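# Two-armed hand robot stacks yellow, cyan, green cubes

## Task

Build a single tower of three cubes, with yellow at the bottom, cyan resting on yellow, and green resting on cyan; it must stand without the robot's help when the scene is ended.

## Robot and tools

Robot: two arms, left_arm and right_arm, each ending in a sixteen-motor four-digit hand (index, middle, ring, thumb). right_arm has a right hand, left_arm a mirrored left hand. Measured base positions in the scene frame: left_arm (-0.036, +0.305, +0.040) m, right_arm (-0.029, -0.332, +0.011) m, each turned only slightly about z. A camera stand sits behind the arms. Objects may occasionally get nudged by an outside push.

Frames. Scene frame: origin on the table surface halfway between the nominal bases, +z up, +x away from the robot over the table, left_arm toward +y. Arm names do not match left/right in images. Each arm reports its hand pose, targets and wrist-camera pose in its own base frame; fixed cameras and the table use the scene frame. Reported positions may be wrong by a few cm, worse when reaching far.

Hand point axes (right hand): +z runs along straight fingers toward the tips, +x across the palm away from the thumb, +y out of the palm face (palm surface at y = -0.062). Straight fingertips end about 0.139 m beyond knuckles at z = -0.017; fingers bend toward +y first. A rigid mast on the palm side near the wrist (x +0.05 to +0.10, z -0.16 to -0.11, up to y +0.06) can collide. For the left hand +x points toward the thumb, so mast x signs flip. Fingertips have rubber caps.

execute_actions(actions, cameras). actions is a list of actions; each action is a table of at most 15 rows, one row per 1/30 s step, an action lasting 0.5 s; a short table repeats its final row. Every row is one flat list of 48 numbers, each in [-1, 1], covering both arms even if one is idle:
1-6: left_arm dx, dy, dz, rx, ry, rz;
7-22: left hand motor goals;
23: left current_limit; 24: left speed;
25-30: right_arm dx, dy, dz, rx, ry, rz;
31-46: right hand motor goals;
47: right current_limit; 48: right speed.
Arm numbers are offsets, not poses: they are measured in that arm's base axes from the Hand target that held when the action began, and every row of the action refers to that same starting target. Scale: 1.0 = 0.6 m for dx, dy, dz and 180 degrees for the rotation vector rx, ry, rz, which turns the hand about its target position. Sending the same offset twice moves twice. All zeros re-requests the current target. Translations longer than 1.0 get scaled down.
Hand motor order (same order in hand_goal, hand_measured, hand_current_ma, hand_state): index_mcp, index_abd, index_pip, index_dip, middle_mcp, middle_abd, middle_pip, middle_dip, ring_mcp, ring_abd, ring_pip, ring_dip, thumb_cmc, thumb_axl, thumb_mcp, thumb_ipl. These are absolute goal angles mapped linearly between each hinge's stops; moving toward -1 curls/bends. Straight values: _mcp +0.75, _abd 0.00, _pip +0.58, _dip +0.70, thumb_cmc +0.71, thumb_axl +0.68, thumb_mcp +0.23, thumb_ipl +0.17. A 0 is a real target, so to keep a hand unchanged resend its hand_goal, current_limit and speed. current_limit maps -1..+1 to 0..550 mA (floor 11 mA); speed sets motion rate (speed+1)/2 × 8.5 rad/s. Initial values +0.4 and -0.6; settings persist.
cameras: list of names (cam_high, cam_left_wrist, cam_right_wrist, 896x504), ["all"], or []. Default: all images for an empty actions list, none otherwise. An empty actions list just reports state and images.

Control behaviour. Commanded orientation is limited each step to within 40 degrees of the measured one; position takes priority. The hand often stops short of its target and waiting does not help; add the missing distance as a new offset. Elbows sag under load, so aim higher. Small moves may not start. To stop pressing on something, command back past the hand point.

Results: end_effector_position (m) and end_effector_quat_wxyz per arm in base frame; Hand target (the clipped command that next offsets start from); joint positions, velocities, torques (torques include gravity, have offsets; joints 3 and 4 wrap at ±28 N m); some intermediate end_effector_position readings; per hand hand_goal, hand_measured, hand_current_ma, hand_state (moving, goal, blocked, overload), hand_current_limit, hand_speed. A finger grips only while its goal lies past the object surface.

zoom_image(camera, region): enlarges [x0, y0, x1, y1] pixel box (origin top-left, at most 504×504) of the newest image from cam_high, cam_left_wrist or cam_right_wrist.
read_manual(section): licence texts only.
finished_scene(scene): irreversible end of scene number 1-3; the first scene is practice and may be skipped.

Avoid: dropping cubes or releasing them while moving, slamming or hitting hard, pushing things off the table, arms or hands touching each other (including gripping the other hand), and shoving toward unreachable poses. Motor current at 495 mA or more for 5 s shuts a hand motor off for 10 s. Motors heat when loaded or stretched; MOTOR HOT appears at 85 °C and at 100 °C the arm goes limp for 30-60 s. Any arm stop drops incoming hand commands.

Each tool is called after "Request:" in YAML: its name, and indented under it one key for each argument.

## Session

Request:
execute_actions:
  actions: []

Scene clock: 0.00 s.
left_arm: end_effector_position=(+0.1486, -0.1380, +0.0866) hand_goal=(+0.754, +0.000, +0.576, +0.696, +0.754, +0.000, +0.576, +0.696, +0.754, +0.000, +0.576, +0.696, +0.714, +0.678, +0.226, +0.168) hand_measured=(+0.754, +0.000, +0.576, +0.696, +0.754, +0.000, +0.576, +0.696, +0.754, +0.000, +0.576, +0.696, +0.714, +0.678, +0.226, +0.168) hand_current_ma=(+0, +0, +0, +0, +0, +0, +0, +0, +0, +0, +0, +0, +0, +0, +0, +0) hand_state=(goal, goal, goal, goal, goal, goal, goal, goal, goal, goal, goal, goal, goal, goal, goal, goal) hand_current_limit=0.40 hand_speed=-0.60 end_effector_quat_wxyz=(+0.022, +0.277, +0.960, -0.036) | right_arm: end_effector_position=(+0.2614, -0.0988, +0.1432) hand_goal=(+0.754, +0.000, +0.576, +0.696, +0.754, +0.000, +0.576, +0.696, +0.754, +0.000, +0.576, +0.696, +0.714, +0.678, +0.226, +0.168) hand_measured=(+0.754, +0.000, +0.576, +0.696, +0.754, +0.000, +0.576, +0.696, +0.754, +0.000, +0.576, +0.696, +0.714, +0.678, +0.226, +0.168) hand_current_ma=(+0, +0, +0, +0, +0, +0, +0, +0, +0, +0, +0, +0, +0, +0, +0, +0) hand_state=(goal, goal, goal, goal, goal, goal, goal, goal, goal, goal, goal, goal, goal, goal, goal, goal) hand_current_limit=0.40 hand_speed=-0.60 end_effector_quat_wxyz=(+0.015, +0.593, +0.752, -0.287)
Joint positions: left_arm=[-1.05 1.019 0.618 -1.088 0.022 -2.058] | right_arm=[-0.05 1.049 0.762 -1.624 0.483 -0.201]
Joint velocities: within noise
Joint torques (N m): no reading
Heat: left arm: hottest wrist yaw 33 °C; right arm: hottest waist 35 °C.
Hand target: left_arm +0.1518, -0.1458, +0.0913; +0.028, +0.275, +0.960, -0.046 | right_arm +0.2679, -0.1004, +0.1523; +0.024, +0.597, +0.750, -0.284

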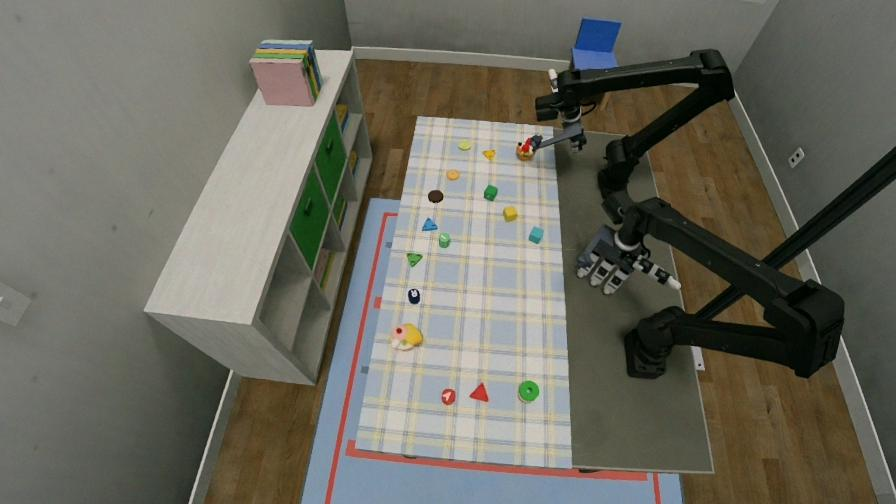

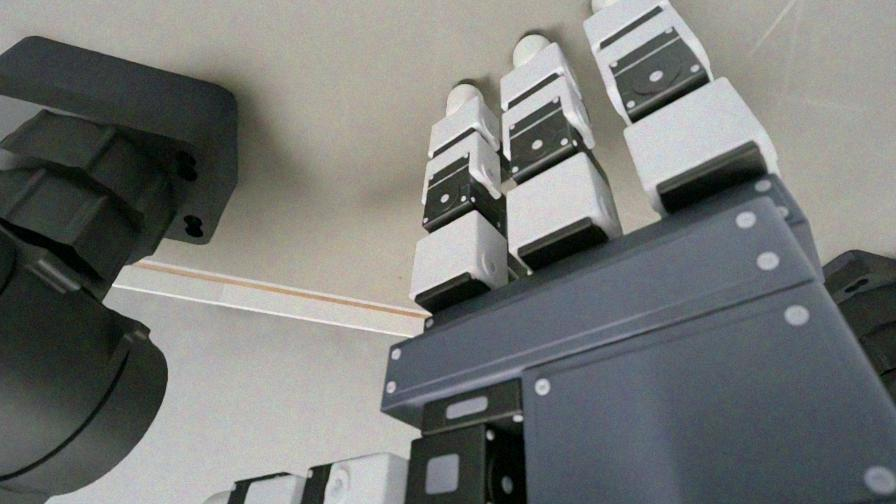

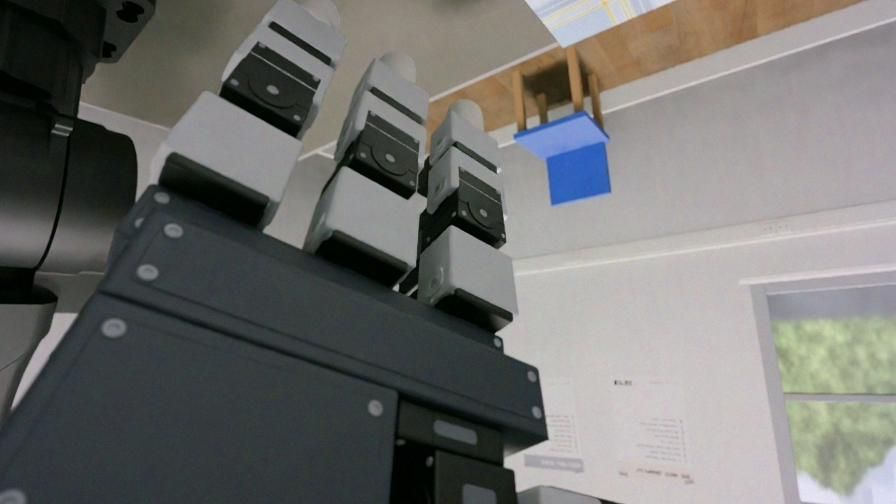

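Request:
zoom_image:
  camera: "cam_high"
  region: [380, 110, 600, 280]

Request:
zoom_image:
  camera: "cam_high"
  region: [480, 170, 560, 260]

Request:
zoom_image:
  camera: "cam_high"
  region: [500, 30, 860, 400]

Scaled by 2.291 from the camera's 896x504 image, which has a finer 1280x720 frame.

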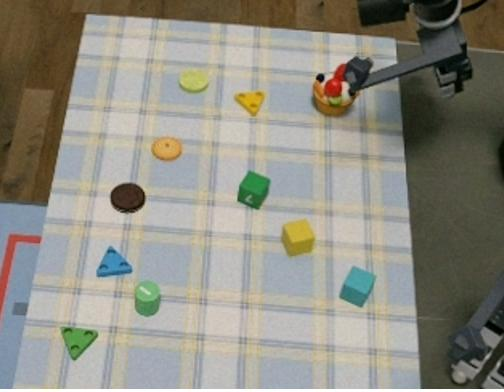

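Scaled by 5.600 from the camera's 896x504 image, which has a finer 1280x720 frame.

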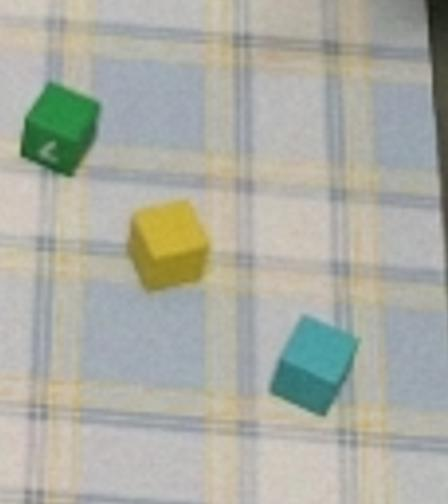

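Scaled by 1.362 from the camera's 896x504 image, which has a finer 1280x720 frame.

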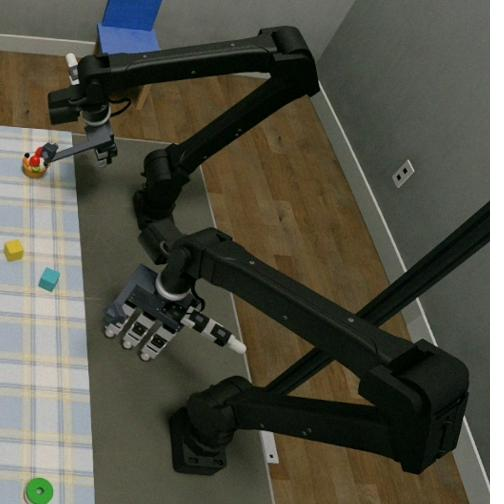

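Request:
execute_actions:
  actions:
    - [[0,0,0,0,0,0,0.754,0,0.576,0.696,0.754,0,0.576,0.696,0.754,0,0.576,0.696,0.714,0.678,0.226,0.168,0.4,-0.6,0.05,0.0,0.25,0,0,0,0.754,0,0.576,0.696,0.754,0,0.576,0.696,0.754,0,0.576,0.696,0.714,0.678,0.226,0.168,0.4,-0.6]]
    - [[0,0,0,0,0,0,0.754,0,0.576,0.696,0.754,0,0.576,0.696,0.754,0,0.576,0.696,0.714,0.678,0.226,0.168,0.4,-0.6,0.05,0.03,0.0,0.0652,0.0313,-0.150,0.918,0,-0.445,0.13,0.918,0,-0.445,0.13,1,0,0.576,0.696,-0.686,0.677,0.169,-0.427,0.4,-0.6]]
  cameras: ["cam_high"]

Scene clock: 129.03 s.
left_arm: end_effector_position=(+0.1486, -0.1380, +0.0866) hand_goal=(+0.754, +0.000, +0.576, +0.696, +0.754, +0.000, +0.576, +0.696, +0.754, +0.000, +0.576, +0.696, +0.714, +0.678, +0.226, +0.168) hand_measured=(+0.754, +0.000, +0.576, +0.696, +0.754, +0.000, +0.576, +0.696, +0.754, +0.000, +0.576, +0.696, +0.714, +0.678, +0.224, +0.168) hand_current_ma=(+0, +0, +0, +0, +0, +0, +0, +0, +0, +0, +0, +0, +0, +0, -1, +0) hand_state=(goal, goal, goal, goal, goal, goal, goal, goal, goal, goal, goal, goal, goal, goal, goal, goal) hand_current_limit=0.40 hand_speed=-0.60 end_effector_quat_wxyz=(+0.022, +0.277, +0.960, -0.036) | right_arm: end_effector_position=(+0.3123, -0.0822, +0.2740) hand_goal=(+0.918, +0.000, -0.444, +0.130, +0.918, +0.000, -0.444, +0.130, +1.000, +0.000, +0.576, +0.696, -0.686, +0.678, +0.170, -0.426) hand_measured=(+0.914, +0.000, -0.438, +0.134, +0.914, +0.000, -0.438, +0.134, +0.990, +0.000, +0.576, +0.696, -0.686, +0.678, +0.168, -0.424) hand_current_ma=(-20, -2, +27, +18, -19, -2, +28, +14, -49, -2, +3, +0, +4, -4, -15, +9) hand_state=(goal, goal, goal, goal, goal, goal, goal, goal, goal, goal, goal, goal, goal, goal, goal, goal) hand_current_limit=0.40 hand_speed=-0.60 end_effector_quat_wxyz=(+0.043, +0.730, +0.678, -0.074)
Joint positions: left_arm=[-1.05 1.019 0.618 -1.088 0.022 -2.058] | right_arm=[-0.102 0.964 1.064 -1.704 0.168 -0.024]
Joint torques (N m): left_arm=[-0.32 -5.25 10.43 0.5 -0.06 0.05] | right_arm=[0.91 -1.14 15.58 0.32 0.14 0.14]
Heat: left arm: hottest elbow 37 °C; right arm: hottest waist 33 °C.
Hand target: left_arm +0.1518, -0.1458, +0.0913; +0.028, +0.275, +0.960, -0.046 | right_arm +0.3279, -0.0824, +0.3024; -0.140, +0.740, +0.616, -0.233
Off the commanded pose: left_arm 0.010 m, 1 deg | right_arm 0.032 m, 29 deg.
joint sent to its limit (right arm) — joint 4 (wrist pitch), lower limit. The joint targets are off in position and orientation.
Step readings (end_effector_position of left_arm | right_arm):
0: (+0.1486, -0.1380, +0.0866) | (+0.2614, -0.0988, +0.1432)
1: (+0.1486, -0.1380, +0.0866) | (+0.2614, -0.0988, +0.1433)
2: (+0.1486, -0.1380, +0.0866) | (+0.2622, -0.0983, +0.1456)
4: (+0.1486, -0.1380, +0.0866) | (+0.2630, -0.0989, +0.1610)
8: (+0.1486, -0.1380, +0.0866) | (+0.2769, -0.1038, +0.2323)
15: (+0.1486, -0.1380, +0.0866) | (+0.2868, -0.1009, +0.2913)
16: (+0.1486, -0.1380, +0.0866) | (+0.2871, -0.0997, +0.2903)
17: (+0.1486, -0.1380, +0.0866) | (+0.2889, -0.0956, +0.2855)
19: (+0.1486, -0.1380, +0.0866) | (+0.2962, -0.0804, +0.2760)
23: (+0.1486, -0.1380, +0.0866) | (+0.3105, -0.0712, +0.2671)
30: (+0.1486, -0.1380, +0.0866) | (+0.3132, -0.0761, +0.2704)
Images, in order (width x height): cam_high 896x504.

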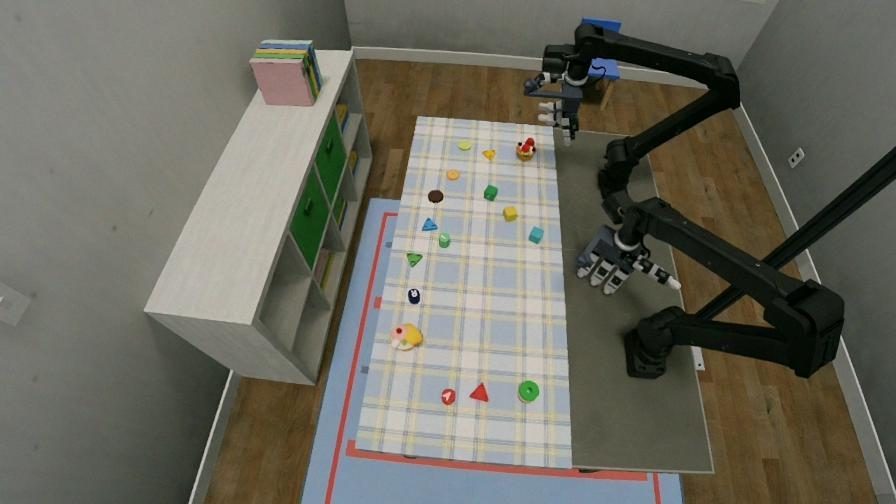

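Request:
execute_actions:
  actions:
    - [[0,0,0,0,0,0,0.754,0,0.576,0.696,0.754,0,0.576,0.696,0.754,0,0.576,0.696,0.714,0.678,0.226,0.168,0.4,-0.6,0.08,0.05,-0.05,0.142,-0.118,-0.230,0.918,0,-0.445,0.13,0.918,0,-0.445,0.13,1,0,0.576,0.696,-0.686,0.677,0.169,-0.427,0.4,-0.6]]
  cameras: ["cam_high"]

Scene clock: 142.87 s.
left_arm: end_effector_position=(+0.1486, -0.1380, +0.0866) hand_goal=(+0.754, +0.000, +0.576, +0.696, +0.754, +0.000, +0.576, +0.696, +0.754, +0.000, +0.576, +0.696, +0.714, +0.678, +0.226, +0.168) hand_measured=(+0.754, +0.000, +0.576, +0.696, +0.754, +0.000, +0.576, +0.696, +0.754, +0.000, +0.576, +0.696, +0.714, +0.678, +0.224, +0.168) hand_current_ma=(+0, +0, +0, +0, +0, +0, +0, +0, +0, +0, +0, +0, +0, +0, -1, +0) hand_state=(goal, goal, goal, goal, goal, goal, goal, goal, goal, goal, goal, goal, goal, goal, goal, goal) hand_current_limit=0.40 hand_speed=-0.60 end_effector_quat_wxyz=(+0.022, +0.277, +0.960, -0.036) | right_arm: end_effector_position=(+0.3593, -0.0471, +0.2490) hand_goal=(+0.918, +0.000, -0.444, +0.130, +0.918, +0.000, -0.444, +0.130, +1.000, +0.000, +0.576, +0.696, -0.686, +0.678, +0.170, -0.426) hand_measured=(+0.916, +0.000, -0.440, +0.134, +0.916, +0.000, -0.440, +0.134, +0.992, +0.002, +0.576, +0.696, -0.684, +0.678, +0.168, -0.424) hand_current_ma=(-10, +0, +21, +17, -10, +0, +22, +14, -35, +5, +2, +0, +10, -4, -16, +8) hand_state=(goal, goal, goal, goal, goal, goal, goal, goal, goal, goal, goal, goal, goal, goal, goal, goal) hand_current_limit=0.40 hand_speed=-0.60 end_effector_quat_wxyz=(-0.247, +0.891, +0.367, +0.103)
Joint positions: left_arm=[-1.05 1.019 0.618 -1.088 0.022 -2.058] | right_arm=[-0.221 1.207 1.212 -1.704 -0.528 0.534]
Joint torques (N m): left_arm=[0.09 -4.95 10.41 0.58 -0.05 0.06] | right_arm=[-0.73 -4.19 15.09 0.12 -0.55 0.11]
Heat: left arm: hottest elbow 38 °C; right arm: hottest waist 33 °C.
Hand target: left_arm +0.1518, -0.1458, +0.0913; +0.028, +0.275, +0.960, -0.046 | right_arm +0.3759, -0.0523, +0.2724; -0.255, +0.888, +0.368, +0.105
Off the commanded pose: left_arm 0.010 m, 1 deg | right_arm 0.029 m, 1 deg.
joint sent to its limit (right arm) — joint 4 (wrist pitch), lower limit. The joint targets are off in position and orientation.
Step readings (end_effector_position of left_arm | right_arm):
0: (+0.1486, -0.1380, +0.0866) | (+0.3123, -0.0822, +0.2740)
1: (+0.1486, -0.1380, +0.0866) | (+0.3126, -0.0817, +0.2740)
2: (+0.1486, -0.1380, +0.0866) | (+0.3151, -0.0734, +0.2717)
4: (+0.1486, -0.1380, +0.0866) | (+0.3282, -0.0504, +0.2669)
8: (+0.1486, -0.1380, +0.0866) | (+0.3625, -0.0270, +0.2610)
15: (+0.1486, -0.1380, +0.0866) | (+0.3636, -0.0442, +0.2430)
Images, in order (width x height): cam_high 896x504.

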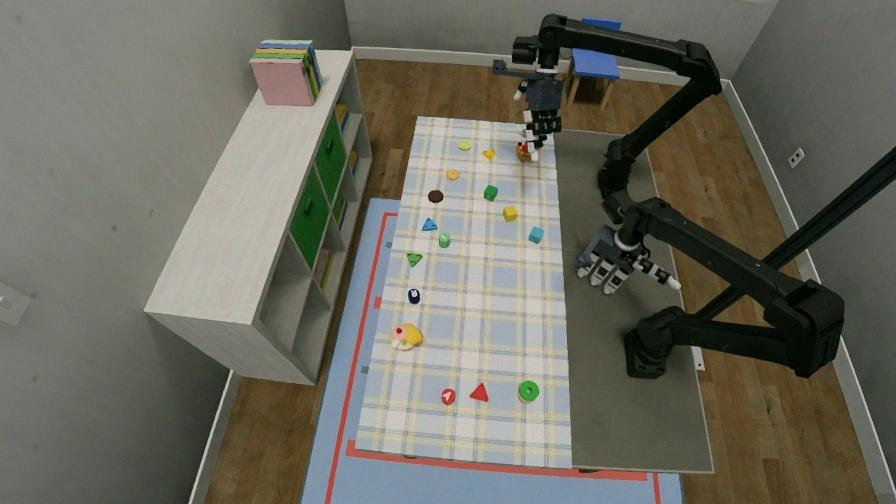

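Request:
execute_actions:
  actions:
    - [[0,0,0,0,0,0,0.754,0,0.576,0.696,0.754,0,0.576,0.696,0.754,0,0.576,0.696,0.714,0.678,0.226,0.168,0.4,-0.6,0.03,0.08,-0.04,0.0867,0.0947,-0.084,0.918,0,-0.445,0.13,0.918,0,-0.445,0.13,1,0,0.576,0.696,-0.686,0.677,0.169,-0.427,0.4,-0.6]]
    - [[0,0,0,0,0,0,0.754,0,0.576,0.696,0.754,0,0.576,0.696,0.754,0,0.576,0.696,0.714,0.678,0.226,0.168,0.4,-0.6,0.0,0.08,-0.04,0.0867,0.0947,-0.084,0.918,0,-0.445,0.13,0.918,0,-0.445,0.13,1,0,0.576,0.696,-0.686,0.677,0.169,-0.427,0.4,-0.6]]
  cameras: ["cam_high", "cam_right_wrist"]

Scene clock: 151.57 s.
left_arm: end_effector_position=(+0.1486, -0.1380, +0.0866) hand_goal=(+0.754, +0.000, +0.576, +0.696, +0.754, +0.000, +0.576, +0.696, +0.754, +0.000, +0.576, +0.696, +0.714, +0.678, +0.226, +0.168) hand_measured=(+0.754, +0.000, +0.576, +0.696, +0.754, +0.000, +0.576, +0.696, +0.754, +0.000, +0.576, +0.696, +0.714, +0.678, +0.224, +0.168) hand_current_ma=(+0, +0, +0, +0, +0, +0, +0, +0, +0, +0, +0, +0, +0, +0, -1, +0) hand_state=(goal, goal, goal, goal, goal, goal, goal, goal, goal, goal, goal, goal, goal, goal, goal, goal) hand_current_limit=0.40 hand_speed=-0.60 end_effector_quat_wxyz=(+0.022, +0.277, +0.960, -0.036) | right_arm: end_effector_position=(+0.3842, +0.0438, +0.2105) hand_goal=(+0.918, +0.000, -0.444, +0.130, +0.918, +0.000, -0.444, +0.130, +1.000, +0.000, +0.576, +0.696, -0.686, +0.678, +0.170, -0.426) hand_measured=(+0.912, +0.000, -0.442, +0.134, +0.912, +0.000, -0.442, +0.132, +0.992, +0.002, +0.576, +0.696, -0.684, +0.678, +0.168, -0.424) hand_current_ma=(-31, +0, +10, +16, -29, +0, +10, +13, -44, +6, -3, +0, +13, -4, -14, +8) hand_state=(goal, goal, goal, goal, goal, goal, goal, goal, goal, goal, goal, goal, goal, goal, goal, goal) hand_current_limit=0.40 hand_speed=-0.60 end_effector_quat_wxyz=(-0.529, +0.848, -0.005, +0.003)
Joint positions: left_arm=[-1.05 1.019 0.618 -1.088 0.022 -2.058] | right_arm=[-0.182 1.502 1.291 -1.695 -1.086 1.197]
Joint torques (N m): left_arm=[0.21 -5.25 10.43 0.51 -0.09 0.03] | right_arm=[-0.09 -8.06 12.72 -0.2 -0.94 0.14]
Heat: left arm: hottest elbow 38 °C; right arm: hottest elbow 34 °C.
Hand target: left_arm +0.1518, -0.1458, +0.0913; +0.028, +0.275, +0.960, -0.046 | right_arm +0.3939, +0.0437, +0.2244; -0.538, +0.843, +0.000, +0.000
Off the commanded pose: left_arm 0.010 m, 1 deg | right_arm 0.017 m, 1 deg.
joint sent to its limit (right arm) — joint 4 (wrist pitch), lower limit. The joint targets still meet the commanded pose.
Step readings (end_effector_position of left_arm | right_arm):
0: (+0.1486, -0.1380, +0.0866) | (+0.3592, -0.0471, +0.2489)
1: (+0.1486, -0.1380, +0.0866) | (+0.3593, -0.0464, +0.2489)
2: (+0.1486, -0.1380, +0.0866) | (+0.3598, -0.0407, +0.2487)
4: (+0.1486, -0.1380, +0.0866) | (+0.3656, -0.0258, +0.2495)
8: (+0.1486, -0.1380, +0.0866) | (+0.3835, -0.0072, +0.2411)
15: (+0.1486, -0.1380, +0.0866) | (+0.3809, -0.0031, +0.2240)
16: (+0.1486, -0.1380, +0.0866) | (+0.3803, -0.0021, +0.2243)
17: (+0.1486, -0.1380, +0.0866) | (+0.3812, +0.0056, +0.2267)
19: (+0.1486, -0.1380, +0.0866) | (+0.3814, +0.0233, +0.2317)
23: (+0.1486, -0.1380, +0.0866) | (+0.3885, +0.0385, +0.2238)
30: (+0.1486, -0.1380, +0.0866) | (+0.3861, +0.0429, +0.2095)
Images, in order (width x height): cam_high 896x504, cam_right_wrist 896x504.

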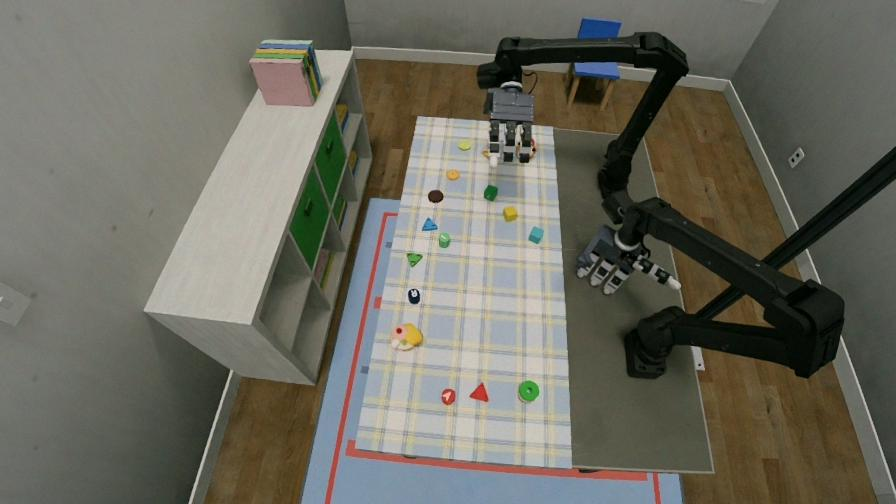

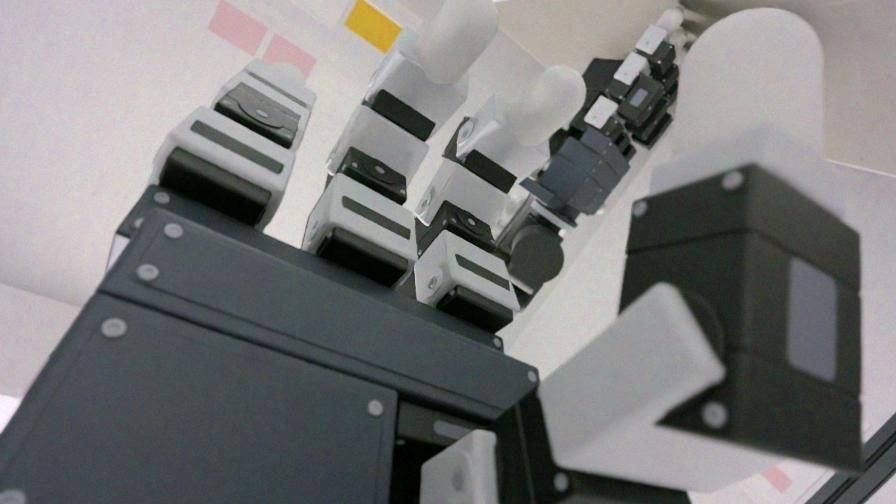

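Request:
zoom_image:
  camera: "cam_high"
  region: [460, 80, 580, 200]

Scaled by 4.200 from the camera's 896x504 image, which has a finer 1280x720 frame.

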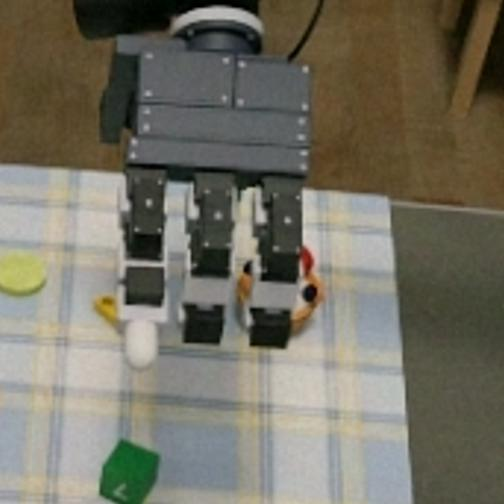

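Request:
zoom_image:
  camera: "cam_high"
  region: [560, 190, 700, 310]

Request:
zoom_image:
  camera: "cam_high"
  region: [580, 110, 710, 390]

Scaled by 3.600 from the camera's 896x504 image, which has a finer 1280x720 frame.

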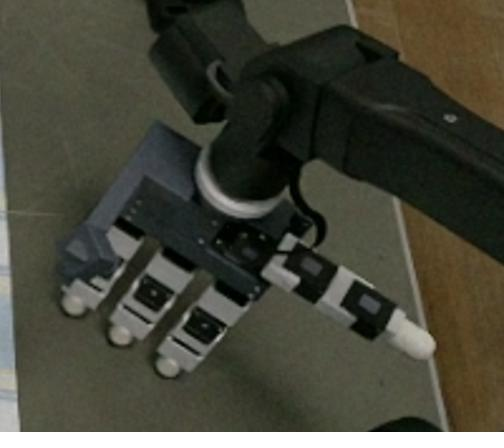

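Scaled by 1.800 from the camera's 896x504 image, which has a finer 1280x720 frame.

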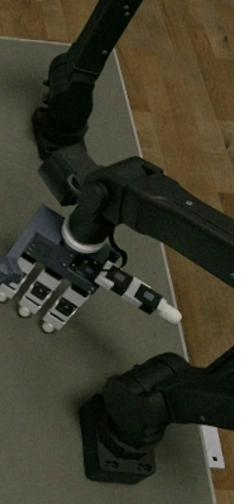

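Request:
zoom_image:
  camera: "cam_high"
  region: [522, 222, 550, 250]

Request:
zoom_image:
  camera: "cam_high"
  region: [476, 178, 526, 228]

Scaled by 18.000 from the camera's 896x504 image, which has a finer 1280x720 frame.

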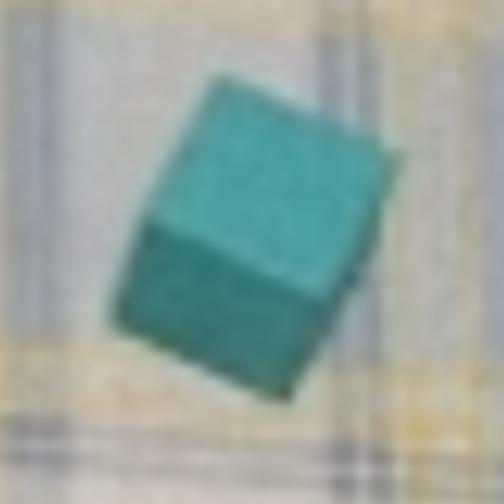

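Scaled by 10.080 from the camera's 896x504 image, which has a finer 1280x720 frame.

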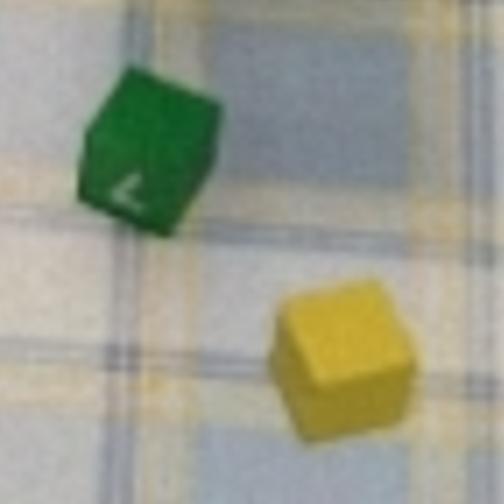

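Request:
execute_actions:
  actions:
    - [[0,0,0.333,0,0,0,0.754,0,0.576,0.696,0.754,0,0.576,0.696,0.754,0,0.576,0.696,0.714,0.678,0.226,0.168,0.4,-0.6,-0.1,-0.3,0.08,0,0,-0.167,0.918,0,-0.445,0.13,0.918,0,-0.445,0.13,1,0,0.576,0.696,-0.686,0.677,0.169,-0.427,0.4,-0.6]]
    - [[0.117,-0.133,0,-0.1458,0.0859,0.0192,0.918,0,-0.445,0.13,0.918,0,-0.445,0.13,1,0,0.576,0.696,-0.686,0.677,0.169,-0.427,0.4,-0.6,0,0,0,0,0,0,0.918,0,-0.445,0.13,0.918,0,-0.445,0.13,1,0,0.576,0.696,-0.686,0.677,0.169,-0.427,0.4,-0.6]]
    - [[0.117,-0.133,-0.08,-0.1458,0.0859,0.0192,0.918,0,-0.445,0.13,0.918,0,-0.445,0.13,1,0,0.576,0.696,-0.686,0.677,0.169,-0.427,0.4,-0.6,0,0,0,0,0,0,0.918,0,-0.445,0.13,0.918,0,-0.445,0.13,1,0,0.576,0.696,-0.686,0.677,0.169,-0.427,0.4,-0.6]]
  cameras: ["cam_high", "cam_left_wrist"]

Scene clock: 251.90 s.
left_arm: end_effector_position=(+0.2888, -0.2982, +0.2379) hand_goal=(+0.918, +0.000, -0.444, +0.130, +0.918, +0.000, -0.444, +0.130, +1.000, +0.000, +0.576, +0.696, -0.686, +0.678, +0.170, -0.426) hand_measured=(+0.912, +0.000, -0.442, +0.134, +0.910, +0.000, -0.442, +0.134, +0.990, +0.000, +0.574, +0.696, -0.684, +0.678, +0.168, -0.424) hand_current_ma=(-4, +0, +1, +1, -4, +0, +0, +1, -8, +0, +0, +0, +1, +0, -1, +1) hand_state=(goal, goal, goal, goal, goal, goal, goal, goal, goal, goal, goal, goal, goal, goal, goal, goal) hand_current_limit=0.40 hand_speed=-0.60 end_effector_quat_wxyz=(-0.105, +0.154, +0.833, -0.521) | right_arm: end_effector_position=(+0.3294, -0.1322, +0.2569) hand_goal=(+0.918, +0.000, -0.444, +0.130, +0.918, +0.000, -0.444, +0.130, +1.000, +0.000, +0.576, +0.696, -0.686, +0.678, +0.170, -0.426) hand_measured=(+0.912, +0.000, -0.442, +0.134, +0.912, +0.000, -0.442, +0.132, +0.992, +0.002, +0.576, +0.696, -0.684, +0.678, +0.170, -0.424) hand_current_ma=(-33, +0, +6, +15, -31, +0, +5, +12, -44, +4, -3, +0, +7, -4, -5, +8) hand_state=(goal, goal, goal, goal, goal, goal, goal, goal, goal, goal, goal, goal, goal, goal, goal, goal) hand_current_limit=0.40 hand_speed=-0.60 end_effector_quat_wxyz=(-0.497, +0.818, -0.243, +0.160)
Joint positions: left_arm=[-0.503 1.363 1.222 -1.184 1.105 -1.861] | right_arm=[-0.704 1.345 1.265 -1.692 -1.088 1.322]
Joint torques (N m): left_arm=[-0.32 -11.11 11.17 1.26 1.38 -0.07] | right_arm=[-0.09 -6.18 13.2 -0.14 -0.61 0.13]
Heat: left arm: hottest elbow 38 °C; right arm: hottest elbow 36 °C.
Hand target: left_arm +0.2921, -0.3053, +0.2431; -0.100, +0.158, +0.829, -0.527 | right_arm +0.3340, -0.1363, +0.2724; -0.519, +0.814, -0.218, +0.140
Off the commanded pose: left_arm 0.010 m, 1 deg | right_arm 0.017 m, 4 deg.
joint sent to its limit (right arm) — joint 4 (wrist pitch), lower limit. The joint targets are off in orientation, not in position.
Step readings (end_effector_position of left_arm | right_arm):
0: (+0.1486, -0.1380, +0.0866) | (+0.3842, +0.0438, +0.2105)
1: (+0.1487, -0.1381, +0.0870) | (+0.3841, +0.0434, +0.2105)
2: (+0.1484, -0.1376, +0.0915) | (+0.3844, +0.0371, +0.2127)
4: (+0.1450, -0.1299, +0.1168) | (+0.3821, +0.0158, +0.2180)
8: (+0.1525, -0.1396, +0.1908) | (+0.3607, -0.0780, +0.2403)
15: (+0.1553, -0.1411, +0.2751) | (+0.3301, -0.1322, +0.2571)
16: (+0.1541, -0.1412, +0.2776) | (+0.3300, -0.1321, +0.2572)
17: (+0.1503, -0.1462, +0.2764) | (+0.3298, -0.1323, +0.2570)
19: (+0.1491, -0.1679, +0.2740) | (+0.3294, -0.1322, +0.2569)
23: (+0.1936, -0.1968, +0.2835) | (+0.3295, -0.1323, +0.2569)
30: (+0.2140, -0.2131, +0.2767) | (+0.3294, -0.1322, +0.2569)
31: (+0.2136, -0.2161, +0.2754) | (+0.3294, -0.1322, +0.2569)
32: (+0.2115, -0.2252, +0.2753) | (+0.3294, -0.1322, +0.2569)
34: (+0.2146, -0.2541, +0.2777) | (+0.3294, -0.1322, +0.2569)
38: (+0.2598, -0.2762, +0.2637) | (+0.3294, -0.1322, +0.2569)
45: (+0.2907, -0.2919, +0.2357) | (+0.3294, -0.1322, +0.2569)
Images, in order (width x height): cam_high 896x504, cam_left_wrist 896x504.

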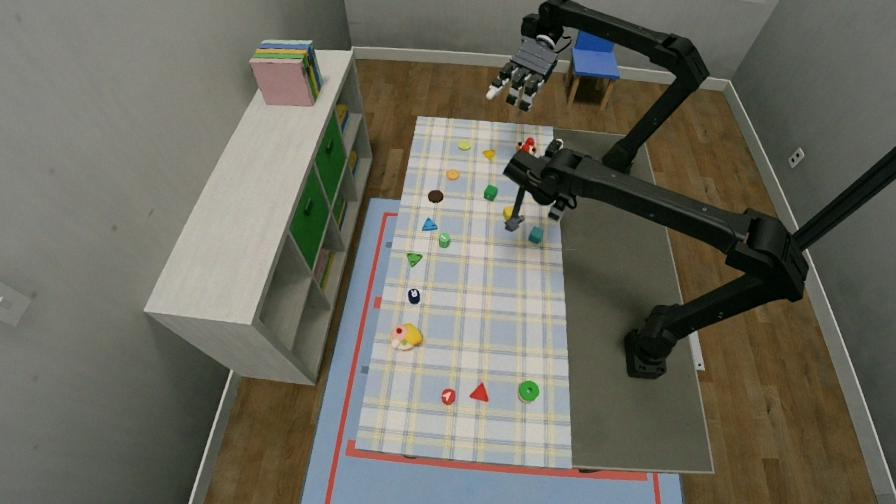

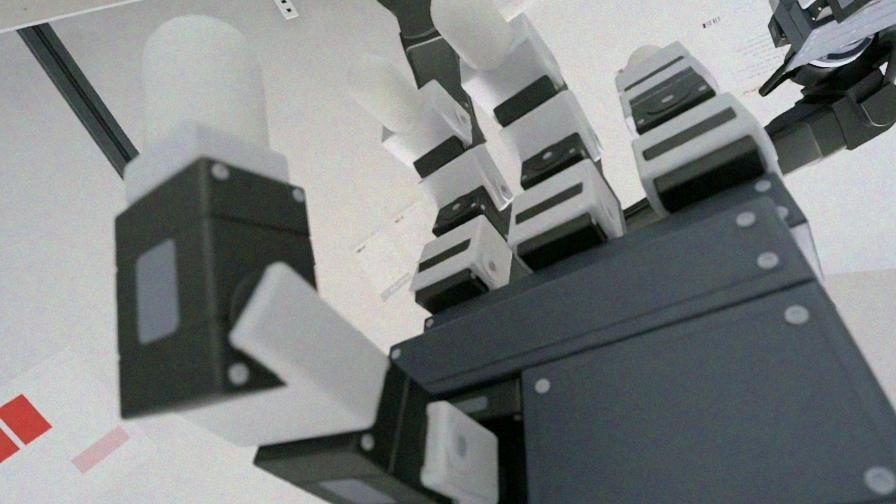

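Request:
zoom_image:
  camera: "cam_high"
  region: [490, 120, 620, 250]

Scaled by 3.877 from the camera's 896x504 image, which has a finer 1280x720 frame.

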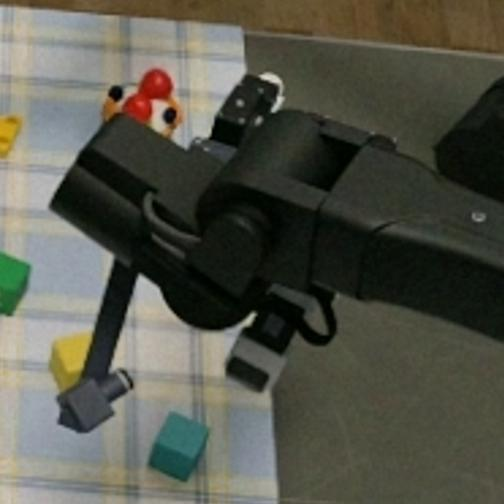

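Request:
execute_actions:
  actions:
    - [[0.032,-0.138,-0.25,0,0,0,0.918,0,-0.445,0.13,0.918,0,-0.445,0.13,1,0,0.576,0.696,-0.686,0.677,0.169,-0.427,0.4,-0.6,0,0,0,0,0,0,0.918,0,-0.445,0.13,0.918,0,-0.445,0.13,1,0,0.576,0.696,-0.686,0.677,0.169,-0.427,0.4,-0.6]]
  cameras: ["cam_high", "cam_left_wrist"]

Request:
zoom_image:
  camera: "cam_high"
  region: [480, 140, 610, 270]

Scene clock: 278.57 s.
left_arm: end_effector_position=(+0.2996, -0.3804, +0.0864) hand_goal=(+0.918, +0.000, -0.444, +0.130, +0.918, +0.000, -0.444, +0.130, +1.000, +0.000, +0.576, +0.696, -0.686, +0.678, +0.170, -0.426) hand_measured=(+0.910, +0.000, -0.442, +0.134, +0.910, +0.000, -0.442, +0.134, +0.988, +0.000, +0.574, +0.696, -0.684, +0.678, +0.168, -0.424) hand_current_ma=(-5, +0, +1, +1, -5, +0, +0, +1, -9, +0, +0, +0, +1, +0, +0, +1) hand_state=(goal, goal, goal, goal, goal, goal, goal, goal, goal, goal, goal, goal, goal, goal, goal, goal) hand_current_limit=0.40 hand_speed=-0.60 end_effector_quat_wxyz=(-0.122, +0.168, +0.829, -0.519) | right_arm: end_effector_position=(+0.3294, -0.1322, +0.2569) hand_goal=(+0.918, +0.000, -0.444, +0.130, +0.918, +0.000, -0.444, +0.130, +1.000, +0.000, +0.576, +0.696, -0.686, +0.678, +0.170, -0.426) hand_measured=(+0.912, +0.000, -0.442, +0.134, +0.912, +0.000, -0.442, +0.132, +0.992, +0.002, +0.576, +0.696, -0.684, +0.678, +0.170, -0.424) hand_current_ma=(-33, +0, +6, +15, -31, +0, +5, +12, -44, +4, -3, +0, +7, -4, -5, +8) hand_state=(goal, goal, goal, goal, goal, goal, goal, goal, goal, goal, goal, goal, goal, goal, goal, goal) hand_current_limit=0.40 hand_speed=-0.60 end_effector_quat_wxyz=(-0.497, +0.818, -0.243, +0.160)
Joint positions: left_arm=[-0.646 1.629 1.078 -0.6 1.079 -2.071] | right_arm=[-0.704 1.345 1.265 -1.692 -1.088 1.322]
Joint torques (N m): left_arm=[0.67 -13.86 10.82 1.58 0.74 -0.02] | right_arm=[-0.03 -6.48 13.18 -0.12 -0.6 0.14]
Heat: left arm: hottest elbow 37 °C; right arm: hottest elbow 36 °C.
Hand target: left_arm +0.3114, -0.3881, +0.0932; -0.100, +0.158, +0.829, -0.527 | right_arm +0.3340, -0.1363, +0.2724; -0.519, +0.814, -0.218, +0.140
Off the commanded pose: left_arm 0.016 m, 3 deg | right_arm 0.017 m, 4 deg.
joint sent to its limit (left arm) — joint 6 (wrist roll), lower limit. The joint targets still meet the commanded pose.
joint sent to its limit (right arm) — joint 4 (wrist pitch), lower limit. The joint targets are off in orientation, not in position.
Step readings (end_effector_position of left_arm | right_arm):
0: (+0.2888, -0.2982, +0.2379) | (+0.3294, -0.1322, +0.2569)
1: (+0.2892, -0.2988, +0.2377) | (+0.3294, -0.1322, +0.2569)
2: (+0.2901, -0.3033, +0.2341) | (+0.3294, -0.1322, +0.2569)
4: (+0.2995, -0.3182, +0.2182) | (+0.3294, -0.1322, +0.2569)
8: (+0.2984, -0.3493, +0.1529) | (+0.3294, -0.1322, +0.2569)
15: (+0.2953, -0.3760, +0.0837) | (+0.3294, -0.1322, +0.2569)
Images, in order (width x height): cam_high 896x504, cam_left_wrist 896x504.

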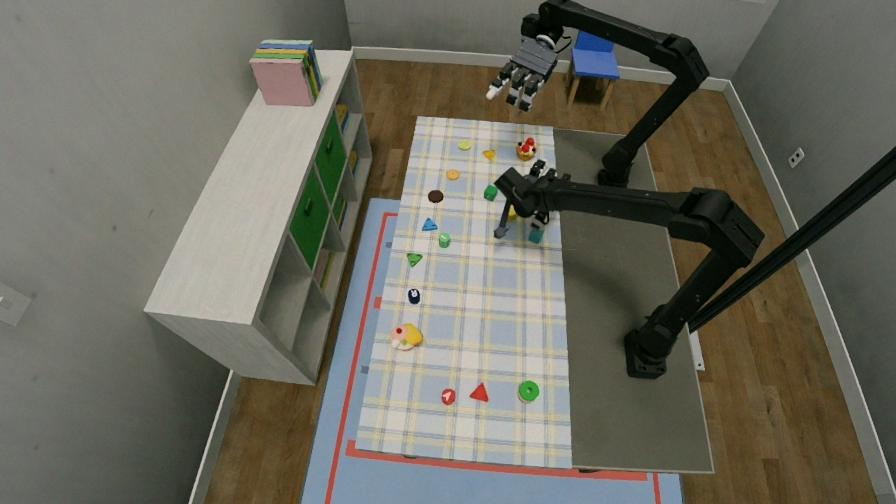

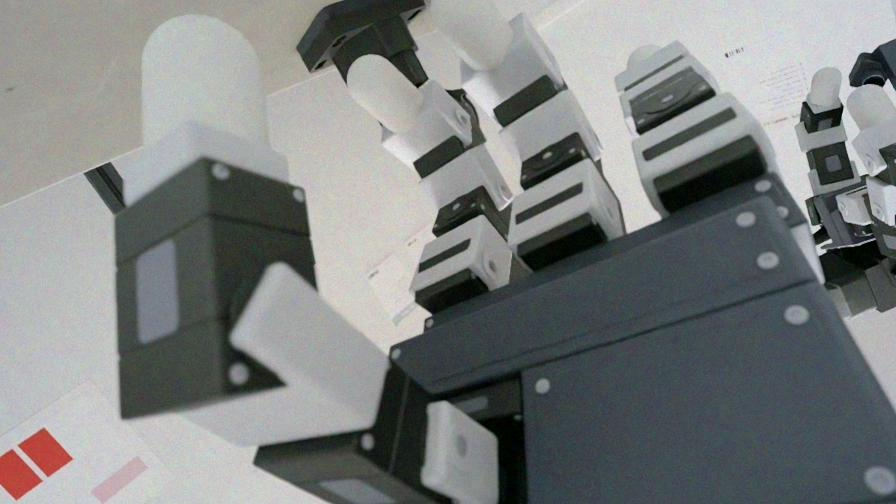

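Scaled by 3.877 from the camera's 896x504 image, which has a finer 1280x720 frame.

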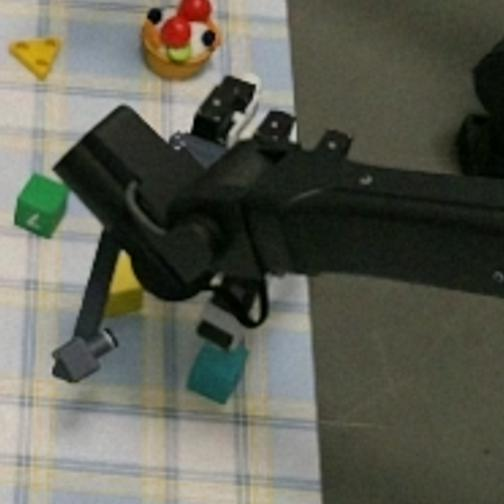

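Request:
execute_actions:
  actions:
    - [[0.022,0.010,-0.03,0,0,-0.033,0.918,0,-0.445,0.13,0.918,0,-0.445,0.13,1,0,0.576,0.696,-0.686,0.677,0.169,-0.427,0.4,-0.6,0,0,0,0,0,0,0.918,0,-0.445,0.13,0.918,0,-0.445,0.13,1,0,0.576,0.696,-0.686,0.677,0.169,-0.427,0.4,-0.6]]
  cameras: ["cam_high", "cam_left_wrist"]

Request:
zoom_image:
  camera: "cam_high"
  region: [480, 140, 610, 270]

Scene clock: 288.13 s.
left_arm: end_effector_position=(+0.3116, -0.3742, +0.0713) hand_goal=(+0.918, +0.000, -0.444, +0.130, +0.918, +0.000, -0.444, +0.130, +1.000, +0.000, +0.576, +0.696, -0.686, +0.678, +0.170, -0.426) hand_measured=(+0.910, +0.000, -0.442, +0.134, +0.910, +0.000, -0.442, +0.134, +0.988, +0.000, +0.574, +0.696, -0.684, +0.678, +0.168, -0.424) hand_current_ma=(-5, +0, +1, +1, -5, +0, +0, +1, -9, +0, +0, +0, +1, +0, +0, +1) hand_state=(goal, goal, goal, goal, goal, goal, goal, goal, goal, goal, goal, goal, goal, goal, goal, goal) hand_current_limit=0.40 hand_speed=-0.60 end_effector_quat_wxyz=(-0.130, +0.198, +0.824, -0.515) | right_arm: end_effector_position=(+0.3294, -0.1322, +0.2569) hand_goal=(+0.918, +0.000, -0.444, +0.130, +0.918, +0.000, -0.444, +0.130, +1.000, +0.000, +0.576, +0.696, -0.686, +0.678, +0.170, -0.426) hand_measured=(+0.912, +0.000, -0.442, +0.134, +0.912, +0.000, -0.442, +0.132, +0.992, +0.002, +0.576, +0.696, -0.684, +0.678, +0.170, -0.424) hand_current_ma=(-33, +0, +6, +15, -31, +0, +5, +12, -44, +4, -3, +0, +7, -4, -5, +8) hand_state=(goal, goal, goal, goal, goal, goal, goal, goal, goal, goal, goal, goal, goal, goal, goal, goal) hand_current_limit=0.40 hand_speed=-0.60 end_effector_quat_wxyz=(-0.497, +0.818, -0.243, +0.160)
Joint positions: left_arm=[-0.623 1.691 1.127 -0.724 1.1 -1.897] | right_arm=[-0.704 1.345 1.265 -1.692 -1.088 1.322]
Joint torques (N m): left_arm=[0.62 -13.22 11.9 0.5 1.4 0.13] | right_arm=[-0.09 -6.36 13.18 -0.12 -0.6 0.13]
Heat: left arm: hottest elbow 37 °C; right arm: hottest elbow 36 °C.
Hand target: left_arm +0.3246, -0.3822, +0.0752; -0.127, +0.200, +0.820, -0.522 | right_arm +0.3340, -0.1363, +0.2724; -0.519, +0.814, -0.218, +0.140
Off the commanded pose: left_arm 0.016 m, 1 deg | right_arm 0.017 m, 4 deg.
joint sent to its limit (right arm) — joint 4 (wrist pitch), lower limit. The joint targets are off in orientation, not in position.
Step readings (end_effector_position of left_arm | right_arm):
0: (+0.2996, -0.3804, +0.0864) | (+0.3294, -0.1322, +0.2569)
1: (+0.2996, -0.3804, +0.0864) | (+0.3294, -0.1322, +0.2569)
2: (+0.2997, -0.3799, +0.0860) | (+0.3294, -0.1322, +0.2569)
4: (+0.3018, -0.3780, +0.0853) | (+0.3294, -0.1322, +0.2569)
8: (+0.3060, -0.3763, +0.0783) | (+0.3294, -0.1322, +0.2569)
15: (+0.3068, -0.3725, +0.0680) | (+0.3294, -0.1322, +0.2569)
Images, in order (width x height): cam_high 896x504, cam_left_wrist 896x504.

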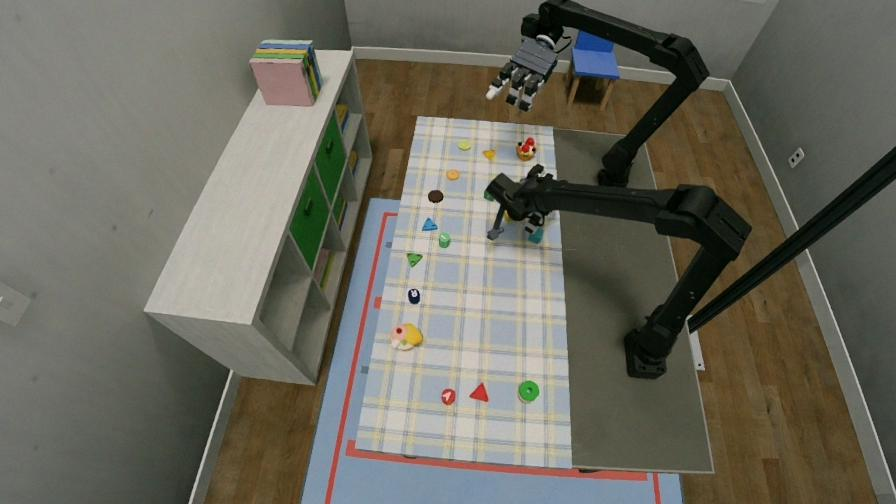

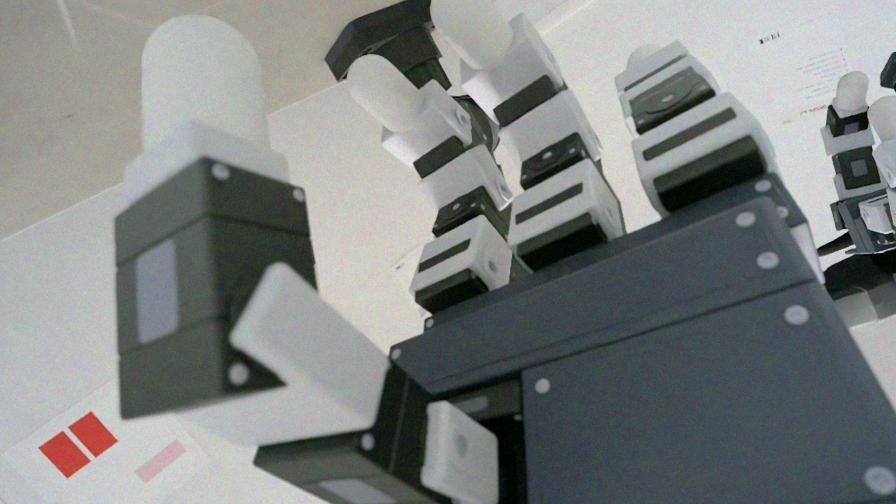

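Scaled by 3.877 from the camera's 896x504 image, which has a finer 1280x720 frame.

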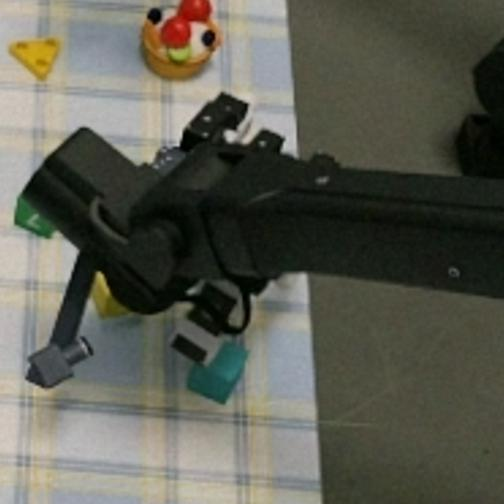

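Request:
execute_actions:
  actions:
    - [[0.0,0.0,-0.085,0,0,0,0.918,0,-0.445,0.13,0.918,0,-0.445,0.13,1,0,0.576,0.696,-0.686,0.677,0.169,-0.427,0.4,-0.6,0,0,0,0,0,0,0.918,0,-0.445,0.13,0.918,0,-0.445,0.13,1,0,0.576,0.696,-0.686,0.677,0.169,-0.427,0.4,-0.6]]
  cameras: ["cam_high", "cam_left_wrist"]

Request:
zoom_image:
  camera: "cam_high"
  region: [480, 140, 610, 270]

Scene clock: 294.70 s.
left_arm: end_effector_position=(+0.3213, -0.3817, +0.0321) hand_goal=(+0.918, +0.000, -0.444, +0.130, +0.918, +0.000, -0.444, +0.130, +1.000, +0.000, +0.576, +0.696, -0.686, +0.678, +0.170, -0.426) hand_measured=(+0.910, +0.000, -0.442, +0.134, +0.910, +0.000, -0.442, +0.134, +0.988, +0.000, +0.574, +0.696, -0.684, +0.678, +0.168, -0.424) hand_current_ma=(-5, +0, +1, +1, -5, +0, +0, +1, -9, +0, +0, +0, +0, +0, +0, +1) hand_state=(goal, goal, goal, goal, goal, goal, goal, goal, goal, goal, goal, goal, goal, goal, goal, goal) hand_current_limit=0.40 hand_speed=-0.60 end_effector_quat_wxyz=(-0.127, +0.202, +0.821, -0.518) | right_arm: end_effector_position=(+0.3294, -0.1322, +0.2569) hand_goal=(+0.918, +0.000, -0.444, +0.130, +0.918, +0.000, -0.444, +0.130, +1.000, +0.000, +0.576, +0.696, -0.686, +0.678, +0.170, -0.426) hand_measured=(+0.912, +0.000, -0.442, +0.134, +0.912, +0.000, -0.442, +0.132, +0.992, +0.002, +0.576, +0.696, -0.684, +0.678, +0.170, -0.424) hand_current_ma=(-33, +0, +6, +15, -31, +0, +5, +12, -44, +4, -3, +0, +7, -4, -5, +8) hand_state=(goal, goal, goal, goal, goal, goal, goal, goal, goal, goal, goal, goal, goal, goal, goal, goal) hand_current_limit=0.40 hand_speed=-0.60 end_effector_quat_wxyz=(-0.497, +0.818, -0.243, +0.160)
Joint positions: left_arm=[-0.623 1.776 1.12 -0.629 1.105 -1.888] | right_arm=[-0.704 1.345 1.265 -1.692 -1.088 1.322]
Joint torques (N m): left_arm=[0.56 -13.74 7.9 1.36 1.29 0.1] | right_arm=[-0.09 -6.42 13.19 -0.13 -0.61 0.14]
Heat: left arm: hottest elbow 37 °C; right arm: hottest elbow 36 °C.
Hand target: left_arm +0.3245, -0.3821, +0.0241; -0.127, +0.200, +0.820, -0.522 | right_arm +0.3340, -0.1363, +0.2724; -0.519, +0.814, -0.218, +0.140
Off the commanded pose: left_arm 0.009 m, 1 deg | right_arm 0.017 m, 4 deg.
joint sent to its limit (right arm) — joint 4 (wrist pitch), lower limit. The joint targets are off in orientation, not in position.
Step readings (end_effector_position of left_arm | right_arm):
0: (+0.3117, -0.3742, +0.0713) | (+0.3294, -0.1322, +0.2569)
1: (+0.3117, -0.3742, +0.0711) | (+0.3294, -0.1322, +0.2569)
2: (+0.3119, -0.3746, +0.0703) | (+0.3294, -0.1322, +0.2569)
4: (+0.3148, -0.3774, +0.0663) | (+0.3294, -0.1322, +0.2569)
8: (+0.3214, -0.3818, +0.0477) | (+0.3294, -0.1322, +0.2569)
15: (+0.3204, -0.3811, +0.0320) | (+0.3294, -0.1322, +0.2569)
Images, in order (width x height): cam_high 896x504, cam_left_wrist 896x504.

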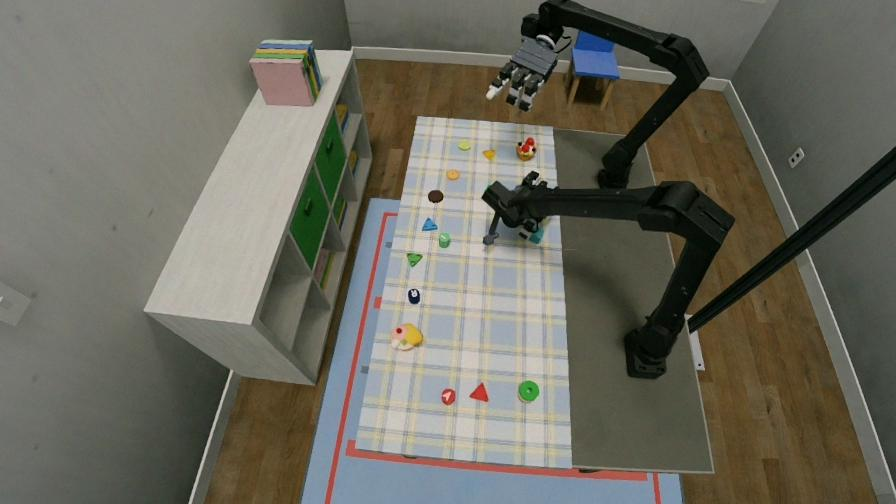

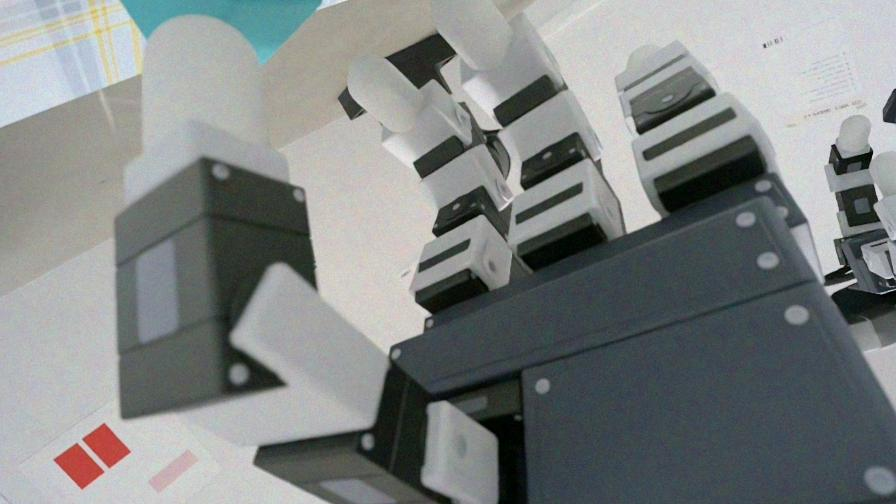

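Scaled by 3.877 from the camera's 896x504 image, which has a finer 1280x720 frame.

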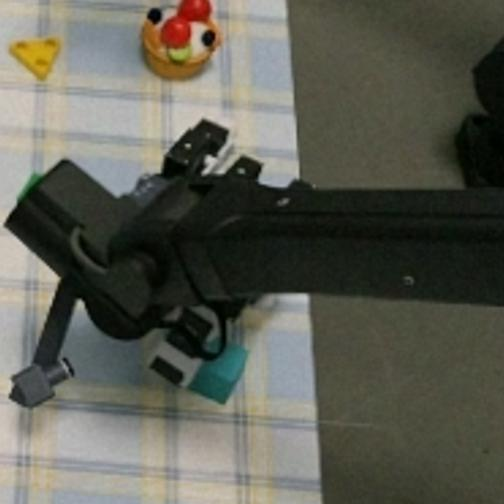

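Request:
zoom_image:
  camera: "cam_left_wrist"
  region: [0, 0, 500, 160]

Scaled by 1.008 from the camera's 896x504 image, which has a finer 1280x720 frame.

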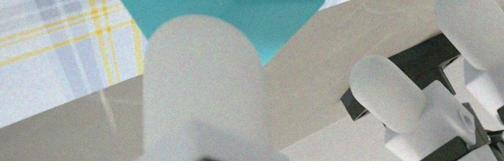

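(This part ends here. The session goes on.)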